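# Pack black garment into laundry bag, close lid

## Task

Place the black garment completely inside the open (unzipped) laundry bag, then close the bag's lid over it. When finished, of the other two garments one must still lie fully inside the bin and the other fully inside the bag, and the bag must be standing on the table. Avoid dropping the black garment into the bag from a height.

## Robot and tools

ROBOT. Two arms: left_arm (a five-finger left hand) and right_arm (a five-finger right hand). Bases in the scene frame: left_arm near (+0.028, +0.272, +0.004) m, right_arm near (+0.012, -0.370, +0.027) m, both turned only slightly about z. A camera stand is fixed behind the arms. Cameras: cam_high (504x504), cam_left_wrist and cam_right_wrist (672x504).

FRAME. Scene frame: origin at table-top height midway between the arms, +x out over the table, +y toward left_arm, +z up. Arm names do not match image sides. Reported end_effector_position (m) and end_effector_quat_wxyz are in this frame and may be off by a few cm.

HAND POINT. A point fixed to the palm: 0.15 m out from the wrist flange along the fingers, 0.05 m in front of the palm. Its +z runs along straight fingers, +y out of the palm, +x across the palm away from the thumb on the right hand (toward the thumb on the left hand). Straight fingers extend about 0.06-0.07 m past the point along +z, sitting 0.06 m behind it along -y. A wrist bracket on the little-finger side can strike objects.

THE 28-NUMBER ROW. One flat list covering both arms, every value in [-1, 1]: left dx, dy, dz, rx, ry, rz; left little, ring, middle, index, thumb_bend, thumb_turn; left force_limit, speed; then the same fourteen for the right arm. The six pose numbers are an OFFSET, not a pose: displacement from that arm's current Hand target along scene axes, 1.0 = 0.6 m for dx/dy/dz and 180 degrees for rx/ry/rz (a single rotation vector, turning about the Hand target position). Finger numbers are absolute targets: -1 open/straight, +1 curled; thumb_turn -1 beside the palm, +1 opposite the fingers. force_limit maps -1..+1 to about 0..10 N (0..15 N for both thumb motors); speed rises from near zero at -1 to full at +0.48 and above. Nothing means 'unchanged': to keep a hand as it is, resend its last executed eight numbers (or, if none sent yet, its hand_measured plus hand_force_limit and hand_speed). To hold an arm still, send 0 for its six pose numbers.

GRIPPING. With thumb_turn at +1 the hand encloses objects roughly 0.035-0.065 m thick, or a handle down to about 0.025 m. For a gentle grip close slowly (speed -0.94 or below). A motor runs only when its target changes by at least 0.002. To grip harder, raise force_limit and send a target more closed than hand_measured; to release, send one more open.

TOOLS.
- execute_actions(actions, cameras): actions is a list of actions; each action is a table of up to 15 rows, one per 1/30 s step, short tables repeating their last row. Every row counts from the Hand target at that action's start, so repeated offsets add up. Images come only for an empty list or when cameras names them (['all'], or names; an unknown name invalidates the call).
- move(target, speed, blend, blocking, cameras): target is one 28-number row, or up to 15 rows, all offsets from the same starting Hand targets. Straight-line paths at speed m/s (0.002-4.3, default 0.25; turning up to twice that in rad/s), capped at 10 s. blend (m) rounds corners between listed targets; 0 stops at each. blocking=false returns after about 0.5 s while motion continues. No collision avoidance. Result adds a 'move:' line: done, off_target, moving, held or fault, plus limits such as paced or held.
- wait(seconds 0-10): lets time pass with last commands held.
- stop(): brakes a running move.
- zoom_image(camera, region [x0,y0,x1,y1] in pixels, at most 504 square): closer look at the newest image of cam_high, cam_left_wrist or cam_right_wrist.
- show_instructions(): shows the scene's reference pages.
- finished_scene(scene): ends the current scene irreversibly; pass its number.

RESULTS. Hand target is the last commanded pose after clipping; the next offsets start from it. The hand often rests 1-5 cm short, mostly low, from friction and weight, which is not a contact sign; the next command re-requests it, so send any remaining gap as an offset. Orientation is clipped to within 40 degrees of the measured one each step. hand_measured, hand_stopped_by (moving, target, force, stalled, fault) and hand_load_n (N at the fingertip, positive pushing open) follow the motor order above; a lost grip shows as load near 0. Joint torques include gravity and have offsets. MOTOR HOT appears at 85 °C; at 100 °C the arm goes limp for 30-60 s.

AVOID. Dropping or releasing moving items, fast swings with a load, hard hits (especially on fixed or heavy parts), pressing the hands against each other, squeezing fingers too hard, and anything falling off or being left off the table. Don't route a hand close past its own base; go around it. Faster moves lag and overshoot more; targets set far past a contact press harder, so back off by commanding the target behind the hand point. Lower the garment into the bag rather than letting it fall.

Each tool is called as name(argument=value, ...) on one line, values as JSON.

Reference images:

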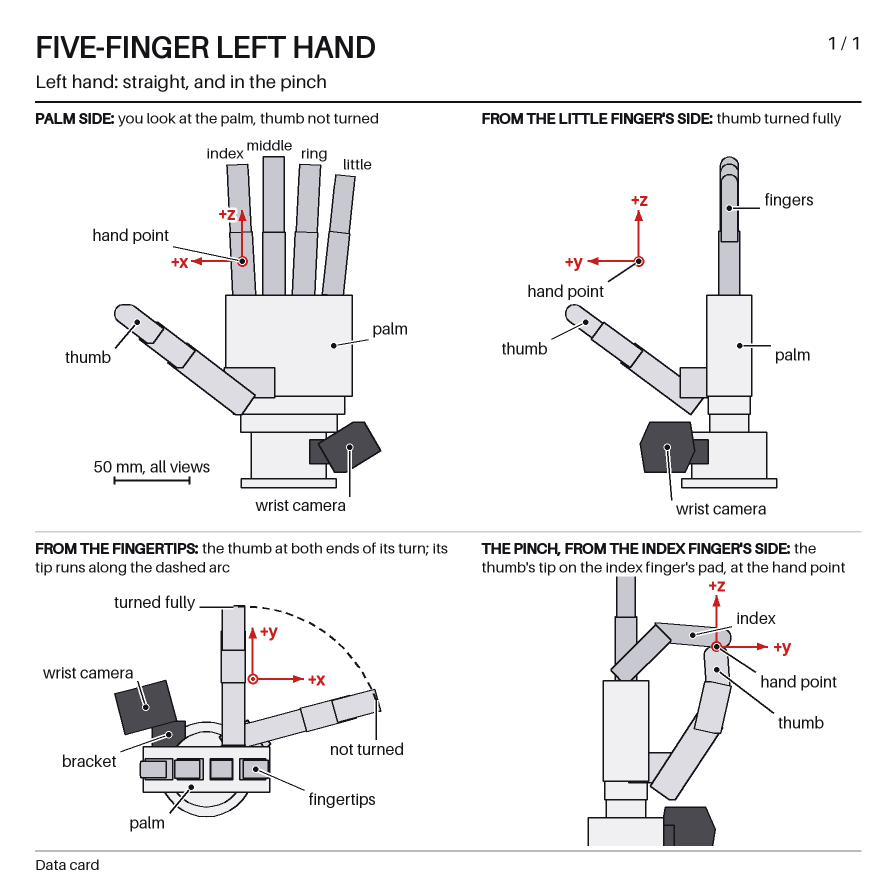

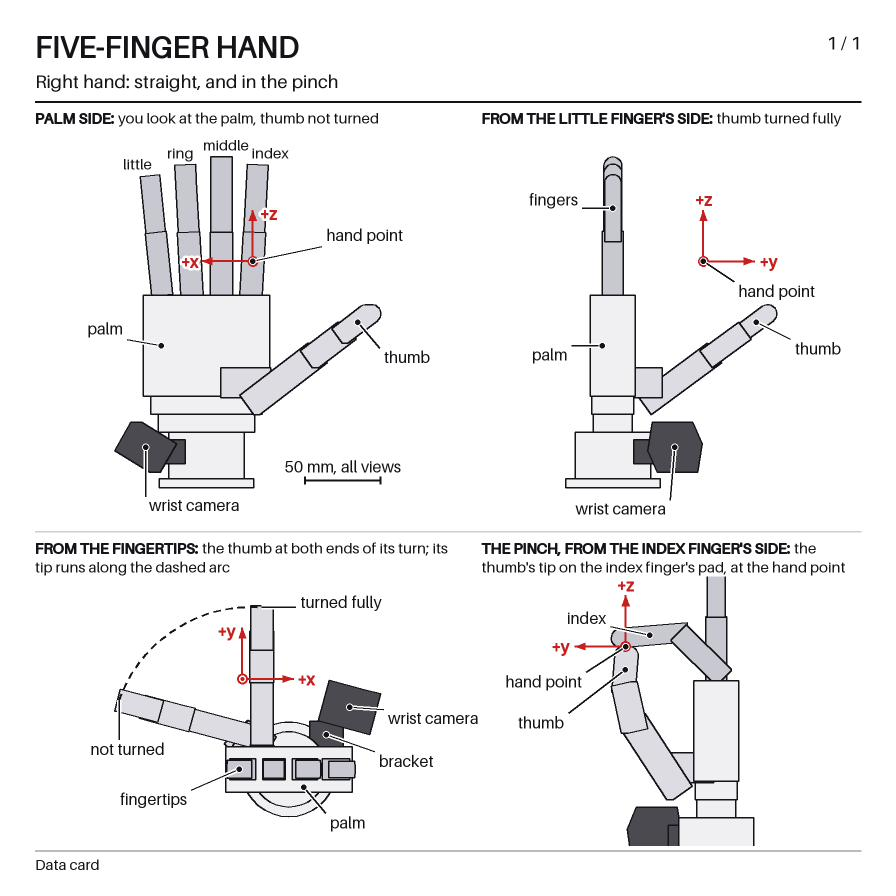

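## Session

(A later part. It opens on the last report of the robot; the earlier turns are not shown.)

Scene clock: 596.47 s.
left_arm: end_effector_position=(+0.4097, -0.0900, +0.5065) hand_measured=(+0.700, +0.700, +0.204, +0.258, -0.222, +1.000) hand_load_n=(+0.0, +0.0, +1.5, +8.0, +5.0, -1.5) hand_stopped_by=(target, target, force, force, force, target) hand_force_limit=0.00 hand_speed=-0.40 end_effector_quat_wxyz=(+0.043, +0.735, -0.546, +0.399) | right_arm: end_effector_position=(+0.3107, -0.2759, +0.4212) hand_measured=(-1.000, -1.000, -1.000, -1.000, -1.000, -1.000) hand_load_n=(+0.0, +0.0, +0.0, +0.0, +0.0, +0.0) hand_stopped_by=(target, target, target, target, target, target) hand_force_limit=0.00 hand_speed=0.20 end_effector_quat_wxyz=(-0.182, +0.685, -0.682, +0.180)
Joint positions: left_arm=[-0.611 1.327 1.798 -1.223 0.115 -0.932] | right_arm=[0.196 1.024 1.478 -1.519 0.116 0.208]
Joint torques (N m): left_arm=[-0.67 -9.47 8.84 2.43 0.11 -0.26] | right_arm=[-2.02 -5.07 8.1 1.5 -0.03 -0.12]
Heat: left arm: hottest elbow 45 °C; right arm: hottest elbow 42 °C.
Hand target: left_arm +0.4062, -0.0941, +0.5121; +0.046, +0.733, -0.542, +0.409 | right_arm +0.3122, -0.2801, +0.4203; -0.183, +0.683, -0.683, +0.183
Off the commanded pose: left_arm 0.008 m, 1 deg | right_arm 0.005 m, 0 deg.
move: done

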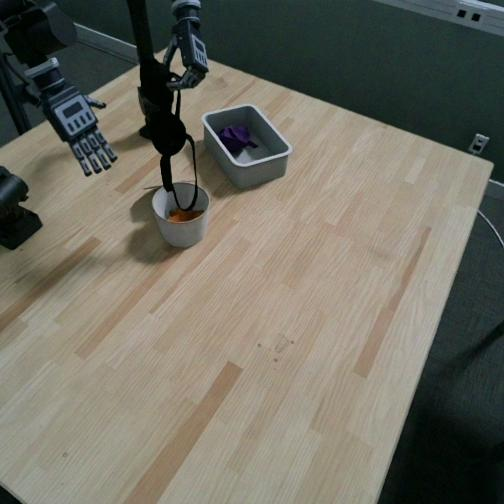

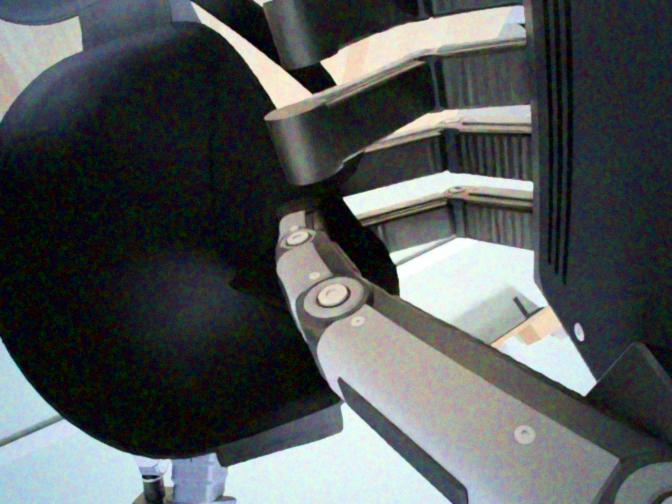

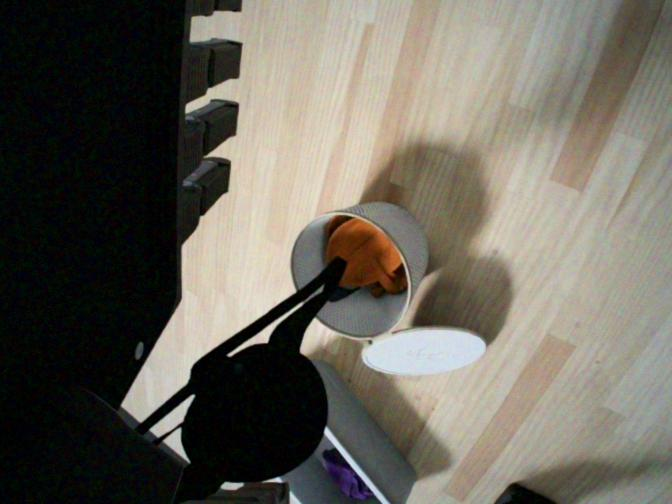

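move(target=[0.035,-0.015,-0.24,0.09,0.098,0,0.7,0.7,0.7,0.7,0.1,1,0,-0.4,0,0,0,0,0,0,-1,-1,-1,-1,-1,-1,0,0.2], speed=0.1, cameras=["all"])

zoom_image(camera="cam_high", region=[100, 0, 300, 260])

zoom_image(camera="cam_right_wrist", region=[180, 150, 550, 450])

Scene clock: 606.33 s.
left_arm: end_effector_position=(+0.4308, -0.0991, +0.3760) hand_measured=(+0.700, +0.700, +0.204, +0.258, -0.222, +1.000) hand_load_n=(+0.0, +0.0, +2.0, +8.0, +5.5, -1.5) hand_stopped_by=(target, target, force, force, force, target) hand_force_limit=0.00 hand_speed=-0.40 end_effector_quat_wxyz=(+0.026, +0.789, -0.572, +0.223) | right_arm: end_effector_position=(+0.3107, -0.2759, +0.4212) hand_measured=(-1.000, -1.000, -1.000, -1.000, -1.000, -1.000) hand_load_n=(+0.0, +0.0, +0.0, +0.0, +0.0, +0.0) hand_stopped_by=(target, target, target, target, target, target) hand_force_limit=0.00 hand_speed=0.20 end_effector_quat_wxyz=(-0.182, +0.685, -0.682, +0.180)
Joint positions: left_arm=[-0.622 1.517 1.789 -1.393 0.063 -0.929] | right_arm=[0.196 1.024 1.478 -1.519 0.116 0.208]
Joint torques (N m): left_arm=[-0.91 -10.75 9.74 0.79 0.09 0.01] | right_arm=[-1.96 -5.07 8.1 1.48 -0.03 -0.12]
Heat: left arm: hottest elbow 45 °C; right arm: hottest elbow 42 °C.
Hand target: left_arm +0.4271, -0.1032, +0.3681; +0.025, +0.785, -0.581, +0.212 | right_arm +0.3122, -0.2801, +0.4203; -0.183, +0.683, -0.683, +0.183
Off the commanded pose: left_arm 0.010 m, 2 deg | right_arm 0.005 m, 0 deg.
move: done

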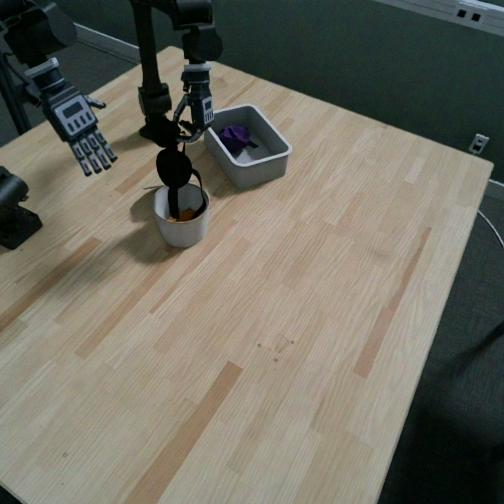

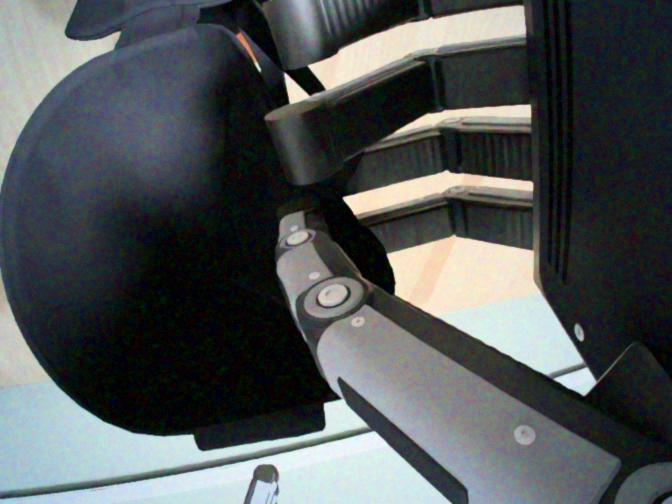

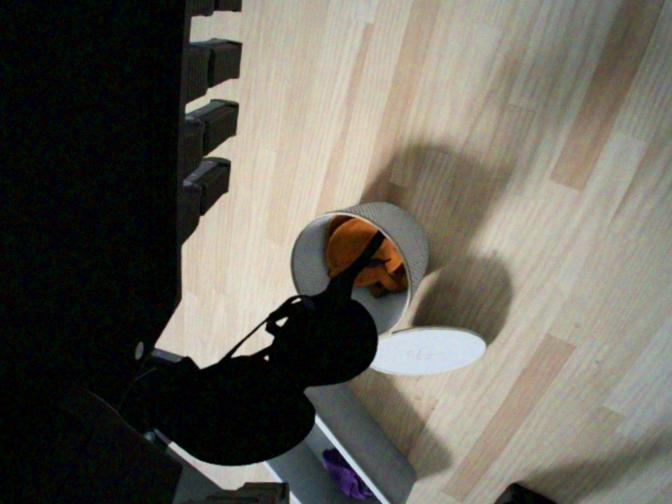

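Scaled by 1.938 from the camera's 504x504 image, which has a finer 720x720 frame.

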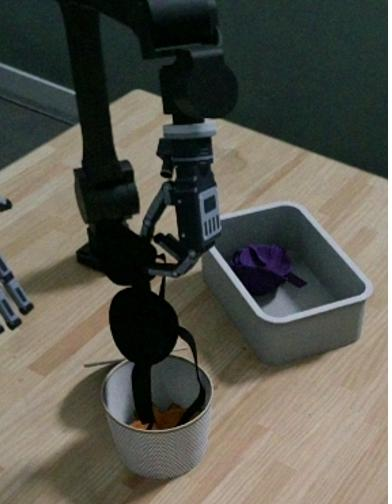

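Scaled by 1.362 from the camera's 672x504 image, which has a finer 960x720 frame.

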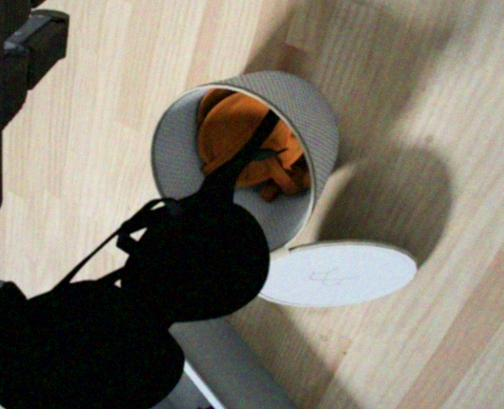

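move(target=[[0.05,-0.015,-0.03,0,0,0,0.7,0.7,0.7,0.7,0.1,1,0,-0.4,0,0,0,0,0,0,-1,-1,-1,-1,-1,-1,0,0.2],[0.05,-0.015,-0.167,0.04,0.043,0,0.7,0.7,0.7,0.7,0.1,1,0,-0.4,0,0,0,0,0,0,-1,-1,-1,-1,-1,-1,0,0.2]], speed=0.08, blend=[0.01,0], cameras=["all"])

zoom_image(camera="cam_high", region=[100, 0, 300, 260])

zoom_image(camera="cam_right_wrist", region=[180, 150, 550, 450])

Scene clock: 615.60 s.
left_arm: end_effector_position=(+0.4591, -0.1132, +0.2803) hand_measured=(+0.700, +0.700, +0.204, +0.258, -0.222, +1.000) hand_load_n=(+0.0, +0.0, +2.0, +8.0, +5.5, -1.5) hand_stopped_by=(target, target, force, force, force, target) hand_force_limit=0.00 hand_speed=-0.40 end_effector_quat_wxyz=(+0.016, +0.799, -0.585, +0.138) | right_arm: end_effector_position=(+0.3107, -0.2759, +0.4212) hand_measured=(-1.000, -1.000, -1.000, -1.000, -1.000, -1.000) hand_load_n=(+0.0, +0.0, +0.0, +0.0, +0.0, +0.0) hand_stopped_by=(target, target, target, target, target, target) hand_force_limit=0.00 hand_speed=0.20 end_effector_quat_wxyz=(-0.182, +0.685, -0.682, +0.180)
Joint positions: left_arm=[-0.622 1.686 1.782 -1.391 0.041 -0.911] | right_arm=[0.196 1.024 1.478 -1.519 0.116 0.208]
Joint torques (N m): left_arm=[-0.15 -12.45 9.03 0.57 0.09 0.01] | right_arm=[-1.96 -5.07 8.1 1.48 -0.03 -0.12]
Heat: left arm: hottest elbow 45 °C; right arm: hottest elbow 43 °C.
Hand target: left_arm +0.4571, -0.1121, +0.2679; +0.015, +0.798, -0.590, +0.122 | right_arm +0.3122, -0.2801, +0.4203; -0.183, +0.683, -0.683, +0.183
Off the commanded pose: left_arm 0.013 m, 2 deg | right_arm 0.005 m, 0 deg.
move: off_target (left_arm)

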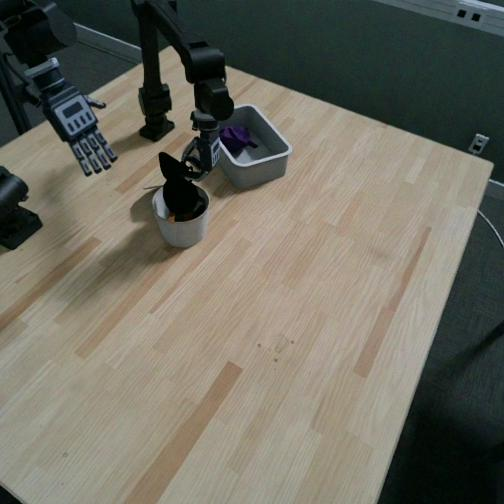

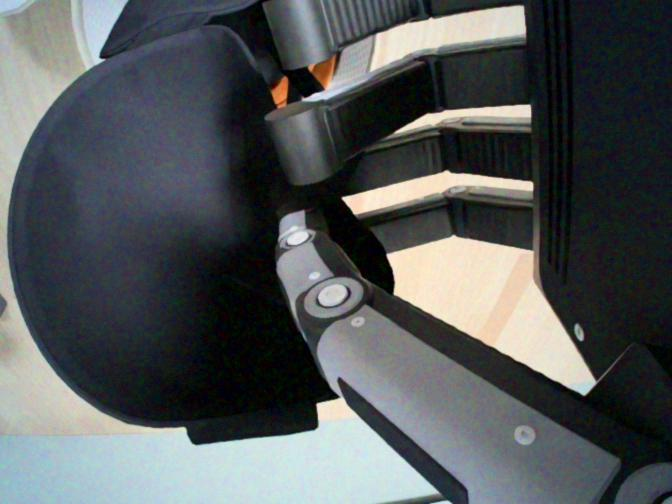

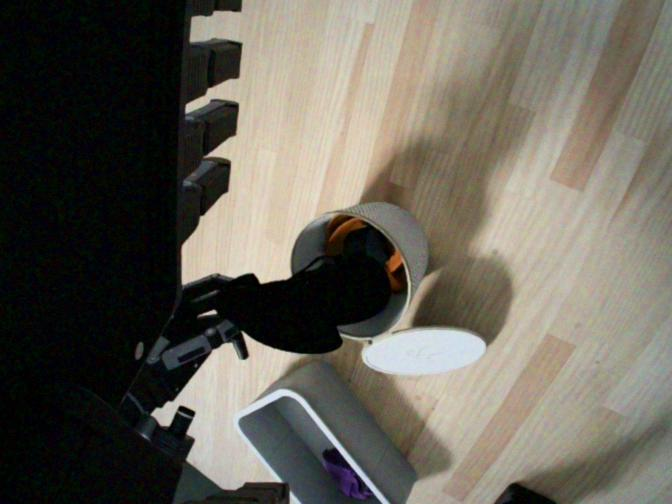

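Scaled by 1.938 from the camera's 504x504 image, which has a finer 720x720 frame.

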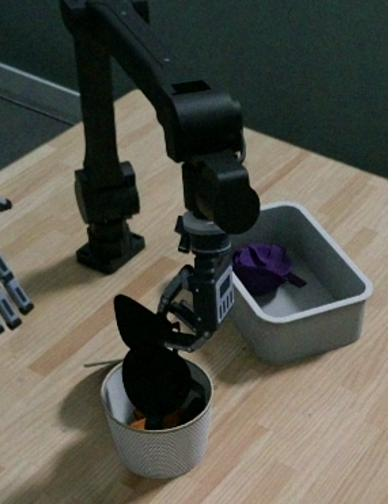

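Scaled by 1.362 from the camera's 672x504 image, which has a finer 960x720 frame.

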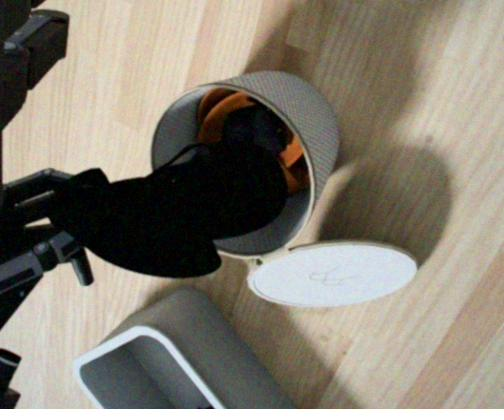

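move(target=[-0.01,0.005,-0.13,0.04,0.043,0,0.7,0.7,0.7,0.7,0.1,1,0,-0.4,0,0,0,0,0,0,-1,-1,-1,-1,-1,-1,0,0.2], speed=0.06, cameras=["all"])

zoom_image(camera="cam_high", region=[100, 60, 300, 260])

zoom_image(camera="cam_right_wrist", region=[180, 150, 550, 450])

Scene clock: 621.90 s.
left_arm: end_effector_position=(+0.4578, -0.1068, +0.2031) hand_measured=(+0.700, +0.700, +0.204, +0.258, -0.222, +1.000) hand_load_n=(+0.0, +0.0, +2.0, +8.5, +5.5, -1.5) hand_stopped_by=(target, target, force, force, force, target) hand_force_limit=0.00 hand_speed=-0.40 end_effector_quat_wxyz=(+0.005, +0.807, -0.589, +0.048) | right_arm: end_effector_position=(+0.3107, -0.2759, +0.4212) hand_measured=(-1.000, -1.000, -1.000, -1.000, -1.000, -1.000) hand_load_n=(+0.0, +0.0, +0.0, +0.0, +0.0, +0.0) hand_stopped_by=(target, target, target, target, target, target) hand_force_limit=0.00 hand_speed=0.20 end_effector_quat_wxyz=(-0.182, +0.685, -0.682, +0.180)
Joint positions: left_arm=[-0.623 1.799 1.754 -1.429 0.013 -0.911] | right_arm=[0.196 1.024 1.478 -1.519 0.116 0.208]
Joint torques (N m): left_arm=[-0.79 -13.33 8.59 0.25 0.06 -0.08] | right_arm=[-1.96 -5.07 8.12 1.48 -0.03 -0.12]
Heat: left arm: hottest elbow 45 °C; right arm: hottest elbow 43 °C.
Hand target: left_arm +0.4510, -0.1091, +0.1899; +0.004, +0.804, -0.594, +0.030 | right_arm +0.3122, -0.2801, +0.4203; -0.183, +0.683, -0.683, +0.183
Off the commanded pose: left_arm 0.015 m, 2 deg | right_arm 0.005 m, 0 deg.
move: off_target (left_arm)

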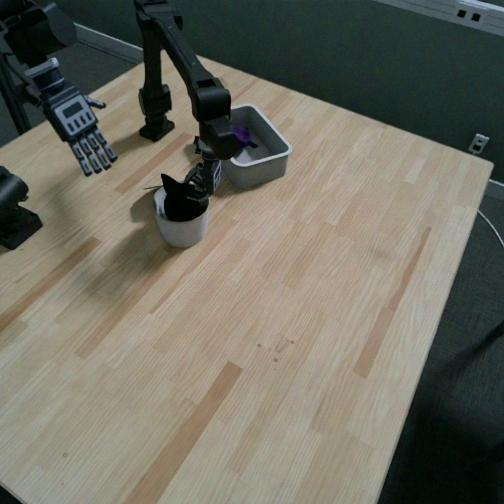

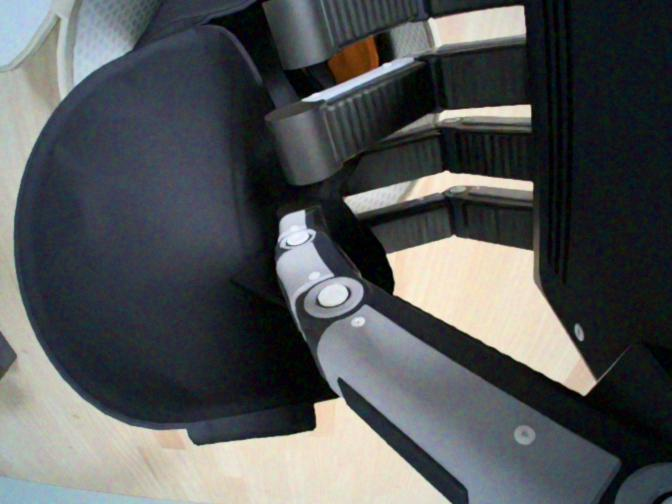

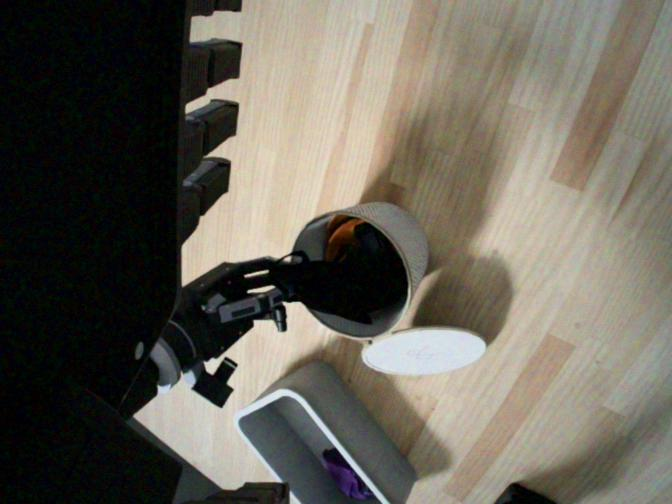

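Scaled by 2.520 from the camera's 504x504 image, which has a finer 720x720 frame.

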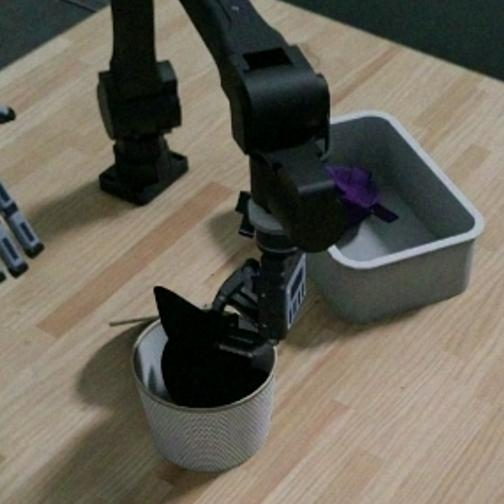

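Scaled by 1.362 from the camera's 672x504 image, which has a finer 960x720 frame.

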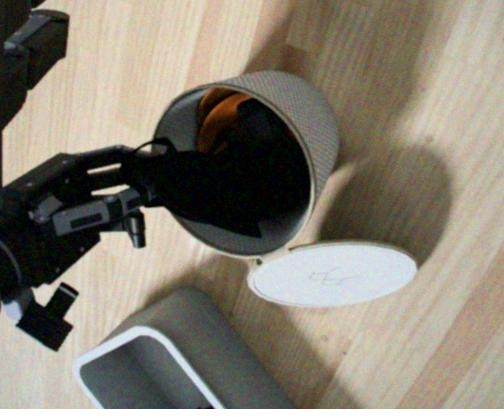

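move(target=[-0.02,0.005,-0.03,0,0,0,0.7,0.7,0.7,0.7,0.1,1,0,-0.4,0,0,0,0,0,0,-1,-1,-1,-1,-1,-1,0,0.2], speed=0.06)

move(target=[0,0,0,0,0,0,0.0,0.0,-0.2,-0.2,-0.9,1,0,-0.5,0,0,0,0,0,0,-1,-1,-1,-1,-1,-1,0,0.2], cameras=["all"])

zoom_image(camera="cam_high", region=[100, 60, 300, 260])

zoom_image(camera="cam_right_wrist", region=[180, 150, 550, 450])

Scene clock: 628.93 s.
left_arm: end_effector_position=(+0.4425, -0.1016, +0.1715) hand_measured=(+0.700, +0.700, +0.204, +0.258, -0.222, +1.000) hand_load_n=(+0.0, +0.0, +1.5, +8.5, +5.5, -1.5) hand_stopped_by=(target, target, force, force, force, target) hand_force_limit=0.00 hand_speed=-0.40 end_effector_quat_wxyz=(+0.006, +0.805, -0.592, +0.025) | right_arm: end_effector_position=(+0.3107, -0.2759, +0.4212) hand_measured=(-1.000, -1.000, -1.000, -1.000, -1.000, -1.000) hand_load_n=(+0.0, +0.0, +0.0, +0.0, +0.0, +0.0) hand_stopped_by=(target, target, target, target, target, target) hand_force_limit=0.00 hand_speed=0.20 end_effector_quat_wxyz=(-0.182, +0.685, -0.682, +0.180)
Joint positions: left_arm=[-0.631 1.799 1.672 -1.393 0.013 -0.911] | right_arm=[0.196 1.024 1.478 -1.519 0.116 0.208]
Joint torques (N m): left_arm=[-0.91 -15.38 8.28 0.95 0.05 -0.16] | right_arm=[-2.02 -5.07 8.12 1.48 -0.03 -0.12]
Heat: left arm: hottest elbow 45 °C; right arm: hottest elbow 43 °C.
Hand target: left_arm +0.4391, -0.1061, +0.1719; +0.004, +0.804, -0.594, +0.030 | right_arm +0.3122, -0.2801, +0.4203; -0.183, +0.683, -0.683, +0.183
Off the commanded pose: left_arm 0.006 m, 1 deg | right_arm 0.005 m, 0 deg.
move: done

Scene clock: 630.17 s.
left_arm: end_effector_position=(+0.4427, -0.1018, +0.1715) hand_measured=(+0.000, +0.000, -0.200, -0.200, -0.900, +1.000) hand_load_n=(+0.0, +0.0, +0.0, +0.0, +0.0, +0.0) hand_stopped_by=(target, target, target, target, target, target) hand_force_limit=0.00 hand_speed=-0.50 end_effector_quat_wxyz=(+0.006, +0.805, -0.592, +0.026) | right_arm: end_effector_position=(+0.3107, -0.2759, +0.4212) hand_measured=(-1.000, -1.000, -1.000, -1.000, -1.000, -1.000) hand_load_n=(+0.0, +0.0, +0.0, +0.0, +0.0, +0.0) hand_stopped_by=(target, target, target, target, target, target) hand_force_limit=0.00 hand_speed=0.20 end_effector_quat_wxyz=(-0.182, +0.685, -0.682, +0.180)
Joint positions: left_arm=[-0.631 1.799 1.672 -1.392 0.013 -0.911] | right_arm=[0.196 1.024 1.478 -1.519 0.116 0.208]
Joint torques (N m): left_arm=[-0.85 -15.21 8.38 0.95 0.08 -0.15] | right_arm=[-2.02 -5.07 8.12 1.48 -0.03 -0.12]
Heat: left arm: hottest elbow 45 °C; right arm: hottest elbow 43 °C.
Hand target: left_arm +0.4391, -0.1061, +0.1719; +0.004, +0.804, -0.594, +0.030 | right_arm +0.3122, -0.2801, +0.4203; -0.183, +0.683, -0.683, +0.183
Off the commanded pose: left_arm 0.006 m, 1 deg | right_arm 0.005 m, 0 deg.
move: done

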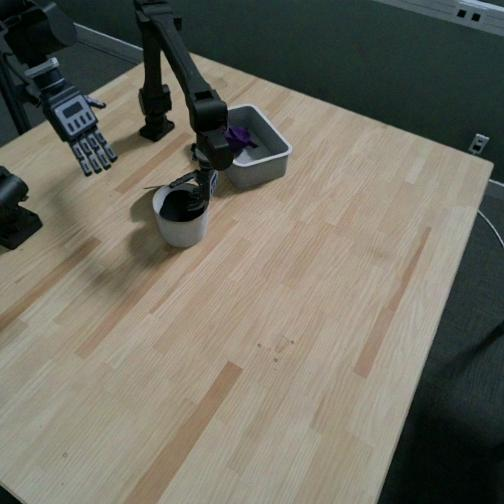

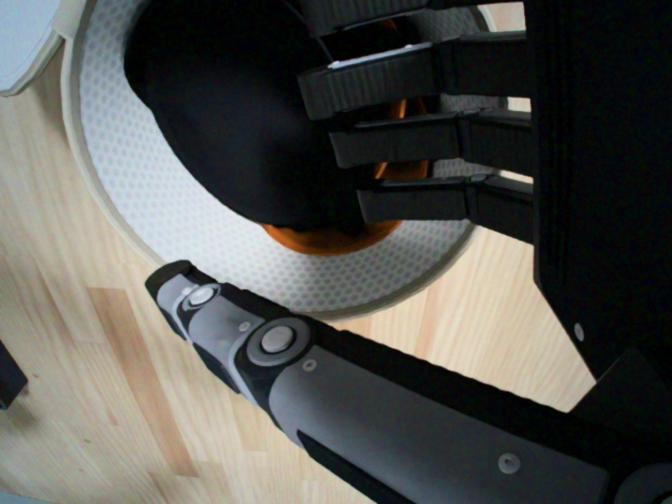

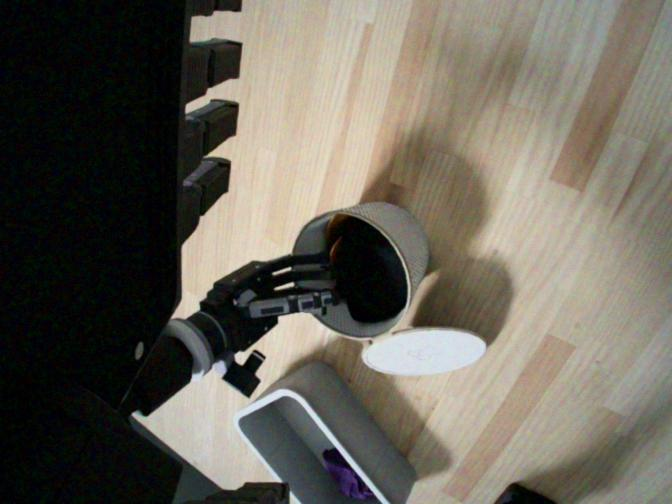

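Scaled by 2.520 from the camera's 504x504 image, which has a finer 720x720 frame.

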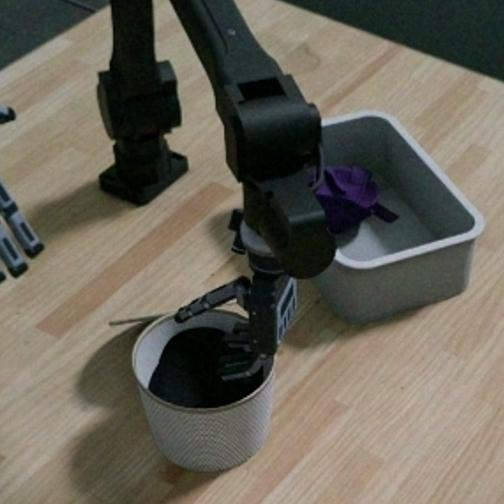

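Scaled by 1.362 from the camera's 672x504 image, which has a finer 960x720 frame.

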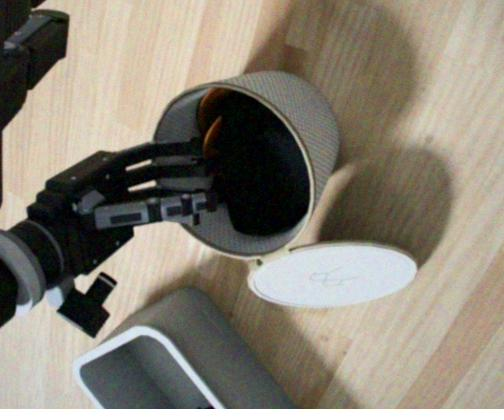

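move(target=[[0,0,0.07,0,0,0,-0.5,-0.5,-0.6,-0.6,-1,1,0,0,0,0,0,0,0,0,-1,-1,-1,-1,-1,-1,0,0.2],[0.0,0.0,0.25,0,0,0,-1,-1,-1,-1,-1,1,0,0,0,0,0,0,0,0,-1,-1,-1,-1,-1,-1,0,0.2]], speed=0.1, cameras=["all"])

zoom_image(camera="cam_high", region=[100, 60, 300, 260])

zoom_image(camera="cam_right_wrist", region=[250, 150, 550, 420])

Scene clock: 636.03 s.
left_arm: end_effector_position=(+0.4373, -0.0987, +0.2994) hand_measured=(-1.000, -1.000, -1.000, -1.000, -1.000, +1.000) hand_load_n=(+0.0, +0.0, +0.0, +0.0, +0.0, +0.0) hand_stopped_by=(target, target, target, target, target, target) hand_force_limit=0.00 hand_speed=0.00 end_effector_quat_wxyz=(+0.007, +0.805, -0.592, +0.039) | right_arm: end_effector_position=(+0.3107, -0.2759, +0.4212) hand_measured=(-1.000, -1.000, -1.000, -1.000, -1.000, -1.000) hand_load_n=(+0.0, +0.0, +0.0, -0.5, +0.0, +0.0) hand_stopped_by=(target, target, target, target, target, target) hand_force_limit=0.00 hand_speed=0.20 end_effector_quat_wxyz=(-0.182, +0.685, -0.682, +0.180)
Joint positions: left_arm=[-0.631 1.775 1.973 -1.693 0.016 -0.911] | right_arm=[0.196 1.024 1.478 -1.519 0.116 0.208]
Joint torques (N m): left_arm=[-0.09 -15.21 13.18 0.28 0.29 -0.16] | right_arm=[-2.02 -5.07 8.1 1.5 -0.03 -0.12]
Heat: left arm: hottest elbow 45 °C; right arm: hottest elbow 43 °C.
Hand target: left_arm +0.4391, -0.1061, +0.3218; +0.004, +0.804, -0.594, +0.030 | right_arm +0.3122, -0.2801, +0.4203; -0.183, +0.683, -0.683, +0.183
Off the commanded pose: left_arm 0.024 m, 1 deg | right_arm 0.005 m, 0 deg.
joint sent to its limit (left arm) — joint 4 (wrist pitch), lower limit. The joint targets are off in orientation, not in position.
move: off_target (left_arm); target 2's new numbers were sent with left_arm's hand 0.024 m and 1 deg from that target

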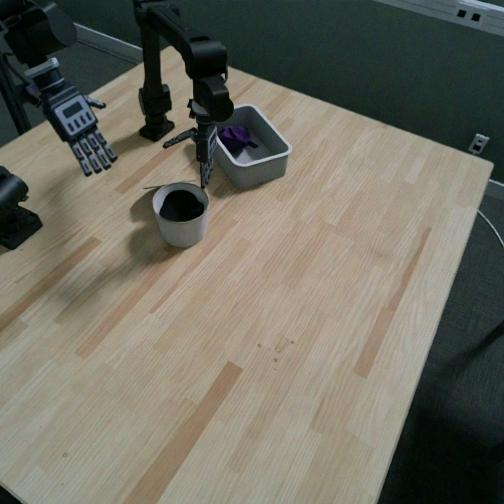

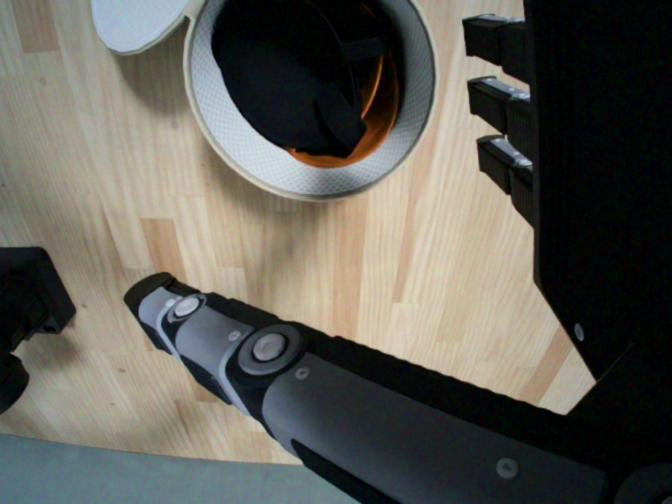

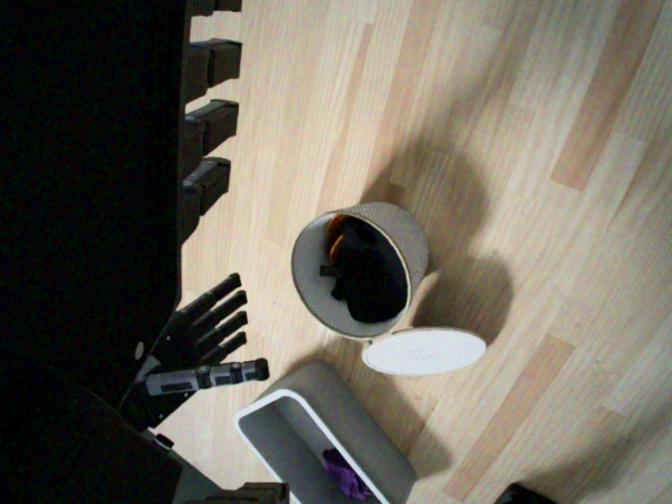

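Scaled by 2.520 from the camera's 504x504 image, which has a finer 720x720 frame.

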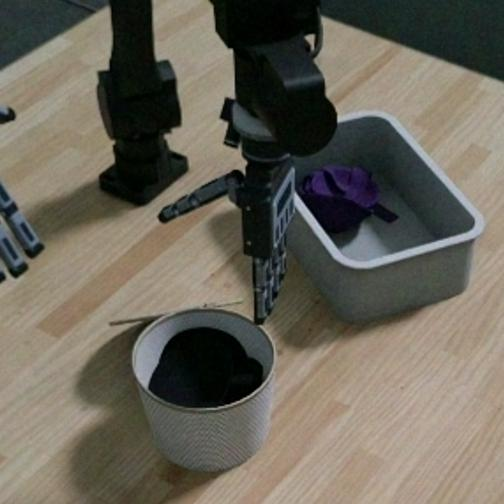

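Scaled by 1.680 from the camera's 672x504 image, which has a finer 960x720 frame.

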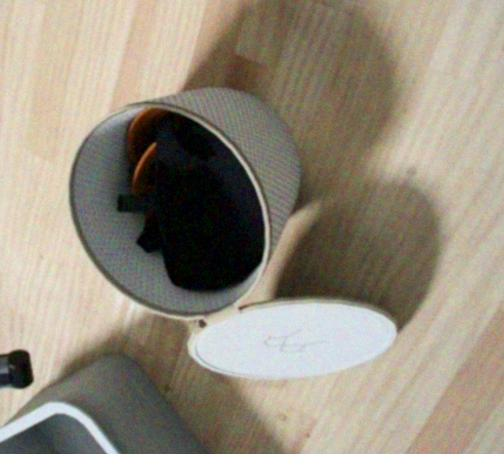

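move(target=[[-0.032,0.077,0.13,0.01,-0.11,-0.03,-1,-1,-1,-1,-1,-1,0,0,0,0,0,0,0,0,-1,-1,-1,-1,-1,-1,0,0.2],[-0.282,0.393,-0.08,0.041,-0.436,-0.1145,-1,-1,-1,-1,-1,-1,0,0,0,0,0,0,0,0,-1,-1,-1,-1,-1,-1,0,0.2]], speed=0.2, blend=[0.03,0], cameras=["all"])

zoom_image(camera="cam_high", region=[100, 60, 300, 260])

Scene clock: 663.93 s.
left_arm: end_effector_position=(+0.2709, +0.1317, +0.2730) hand_measured=(-1.000, -1.000, -1.000, -1.000, -1.000, -1.000) hand_load_n=(+0.0, -0.5, +0.0, +0.0, +0.0, +0.0) hand_stopped_by=(target, target, target, target, target, target) hand_force_limit=0.00 hand_speed=0.00 end_effector_quat_wxyz=(+0.412, -0.499, +0.589, -0.485) | right_arm: end_effector_position=(+0.3107, -0.2759, +0.4212) hand_measured=(-1.000, -1.000, -1.000, -1.000, -1.000, -1.000) hand_load_n=(+0.0, +0.0, +0.0, +0.0, +0.0, +0.0) hand_stopped_by=(target, target, target, target, target, target) hand_force_limit=0.00 hand_speed=0.20 end_effector_quat_wxyz=(-0.182, +0.685, -0.682, +0.180)
Joint positions: left_arm=[-0.865 0.223 0.496 -0.516 -0.664 -0.152] | right_arm=[0.196 1.024 1.478 -1.519 0.116 0.208]
Joint torques (N m): left_arm=[-0.62 2.55 9.52 2.55 -0.1 0.03] | right_arm=[-1.96 -5.07 8.12 1.5 -0.03 -0.12]
Heat: left arm: hottest elbow 46 °C; right arm: hottest elbow 43 °C.
Hand target: left_arm +0.2699, +0.1297, +0.2738; +0.413, -0.492, +0.587, -0.492 | right_arm +0.3122, -0.2801, +0.4203; -0.183, +0.683, -0.683, +0.183
Off the commanded pose: left_arm 0.002 m, 1 deg | right_arm 0.005 m, 0 deg.
move: done

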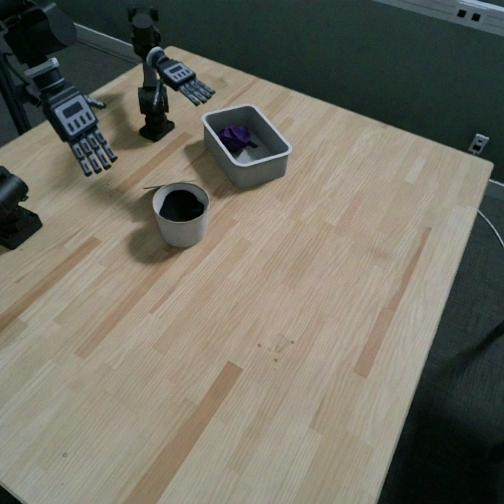

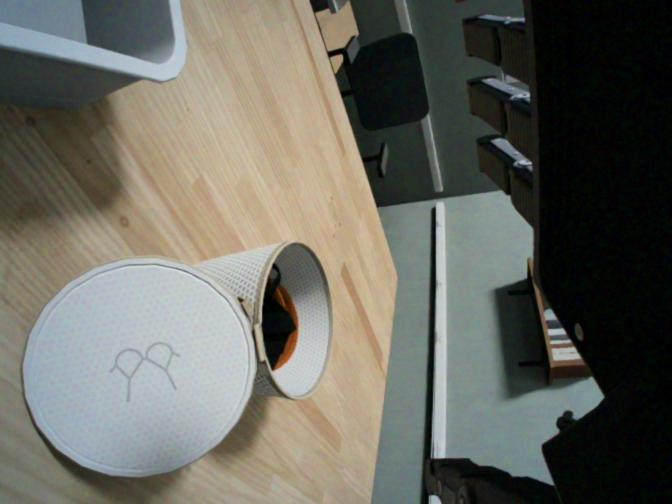

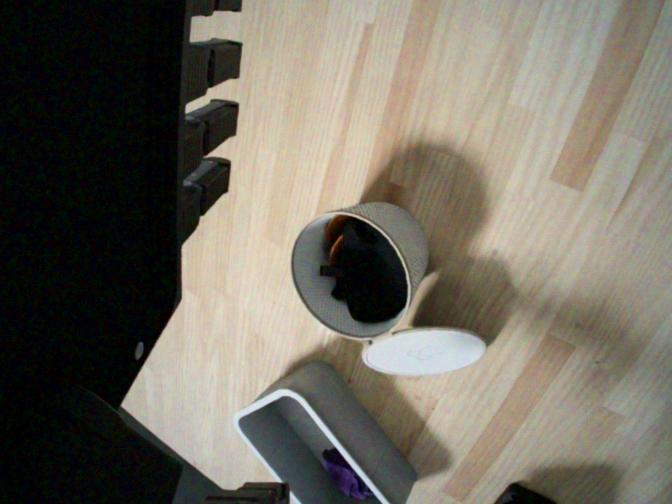

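Scaled by 2.520 from the camera's 504x504 image, which has a finer 720x720 frame.

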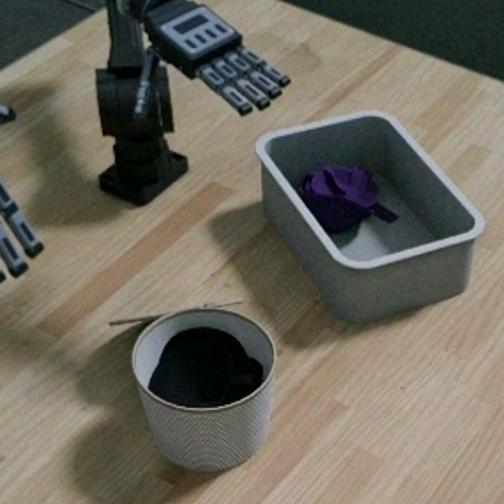

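move(target=[0,0,0,0,0,0,-1,-1,-1,-1,-1,-1,0,0,-0.112,0.22,-0.42,0.1632,-0.2127,0.3938,-1,-1,-1,-1,-1,-1,0,0.2], speed=0.2, cameras=["all"])

Scene clock: 703.80 s.
left_arm: end_effector_position=(+0.2709, +0.1317, +0.2730) hand_measured=(-1.000, -1.000, -1.000, -1.000, -1.000, -1.000) hand_load_n=(+0.0, +0.0, +0.0, +0.0, +0.0, -0.5) hand_stopped_by=(target, target, target, target, target, target) hand_force_limit=0.00 hand_speed=0.00 end_effector_quat_wxyz=(+0.412, -0.499, +0.589, -0.485) | right_arm: end_effector_position=(+0.2453, -0.1493, +0.1718) hand_measured=(-1.000, -1.000, -1.000, -1.000, -1.000, -1.000) hand_load_n=(+0.0, +0.0, +0.0, +0.0, +0.0, -0.5) hand_stopped_by=(target, target, target, target, target, target) hand_force_limit=0.00 hand_speed=0.20 end_effector_quat_wxyz=(-0.603, +0.786, -0.109, +0.079)
Joint positions: left_arm=[-0.865 0.223 0.496 -0.516 -0.664 -0.151] | right_arm=[0.164 0.822 0.378 -0.085 -1.03 -0.457]
Joint torques (N m): left_arm=[-0.62 2.55 9.43 2.66 -0.13 0.03] | right_arm=[-0.67 -1.38 8.35 2.13 -0.53 -0.1]
Heat: left arm: hottest elbow 48 °C; right arm: hottest elbow 43 °C.
Hand target: left_arm +0.2699, +0.1297, +0.2738; +0.413, -0.492, +0.587, -0.492 | right_arm +0.2449, -0.1482, +0.1683; -0.604, +0.786, -0.103, +0.079
Off the commanded pose: left_arm 0.002 m, 1 deg | right_arm 0.004 m, 1 deg.
move: done

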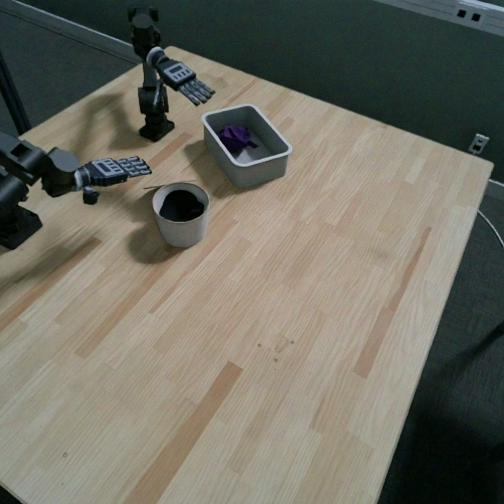

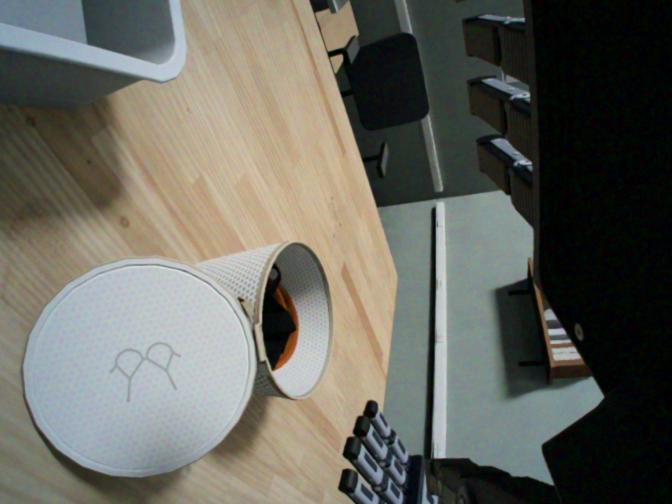

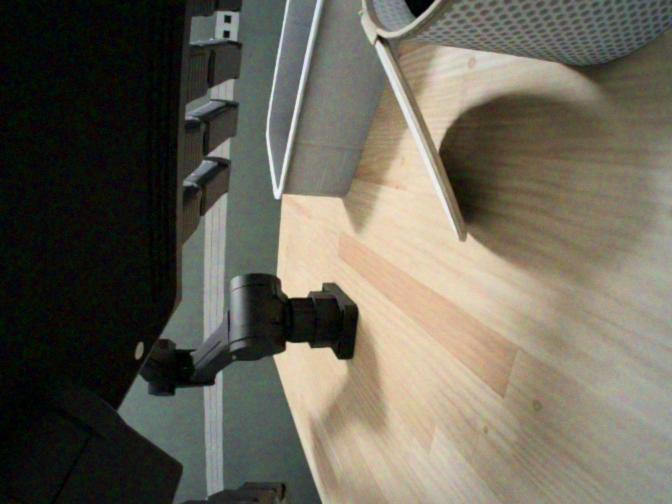

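move(target=[[0,0,0,0,0,0,-1,-1,-1,-1,-1,-1,0,0,-0.037,-0.067,-0.05,0,0,0,-1,-1,-1,-1,-1,-1,0,0.2],[0,0,0,0,0,0,-1,-1,-1,-1,-1,-1,0,0,-0.037,-0.067,-0.2,0,0,0,-1,-1,-1,-1,-1,-1,0,0.2]], speed=0.12, blend=[0.02,0], cameras=["all"])

Scene clock: 722.13 s.
left_arm: end_effector_position=(+0.2709, +0.1317, +0.2730) hand_measured=(-1.000, -1.000, -1.000, -1.000, -1.000, -1.000) hand_load_n=(+0.0, -0.5, +0.0, +0.0, +0.0, -0.5) hand_stopped_by=(target, target, target, target, target, target) hand_force_limit=0.00 hand_speed=0.00 end_effector_quat_wxyz=(+0.412, -0.499, +0.589, -0.485) | right_arm: end_effector_position=(+0.2235, -0.1871, +0.0502) hand_measured=(-1.000, -1.000, -1.000, -1.000, -1.000, -1.000) hand_load_n=(+0.0, +0.0, +0.0, +0.0, +0.0, +0.0) hand_stopped_by=(target, target, target, target, target, target) hand_force_limit=0.00 hand_speed=0.20 end_effector_quat_wxyz=(-0.603, +0.788, -0.097, +0.080)
Joint positions: left_arm=[-0.865 0.223 0.496 -0.516 -0.664 -0.151] | right_arm=[-0.001 1.186 0.166 0.282 -1.174 -0.709]
Joint torques (N m): left_arm=[-1.03 2.49 9.54 2.56 -0.1 0.04] | right_arm=[-1.55 -2.61 4.89 1.84 -0.71 0.04]
Heat: left arm: hottest elbow 48 °C; right arm: hottest elbow 42 °C.
Hand target: left_arm +0.2699, +0.1297, +0.2738; +0.413, -0.492, +0.587, -0.492 | right_arm +0.2226, -0.1885, +0.0482; -0.604, +0.787, -0.104, +0.079
Off the commanded pose: left_arm 0.002 m, 1 deg | right_arm 0.002 m, 1 deg.
move: done

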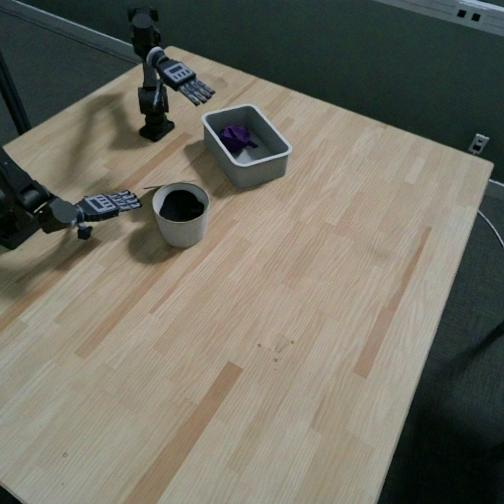

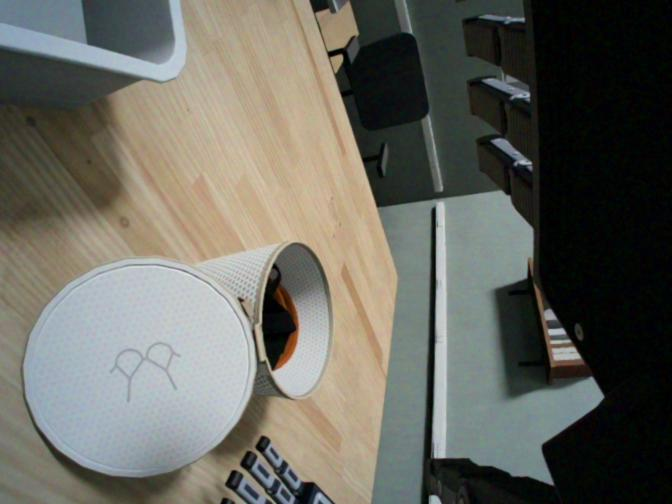

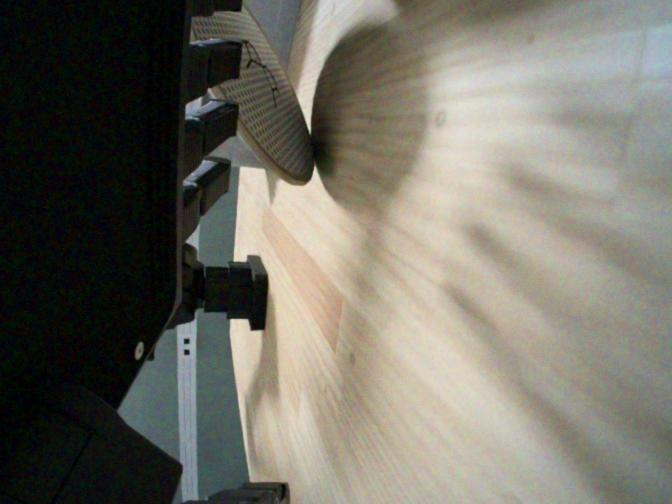

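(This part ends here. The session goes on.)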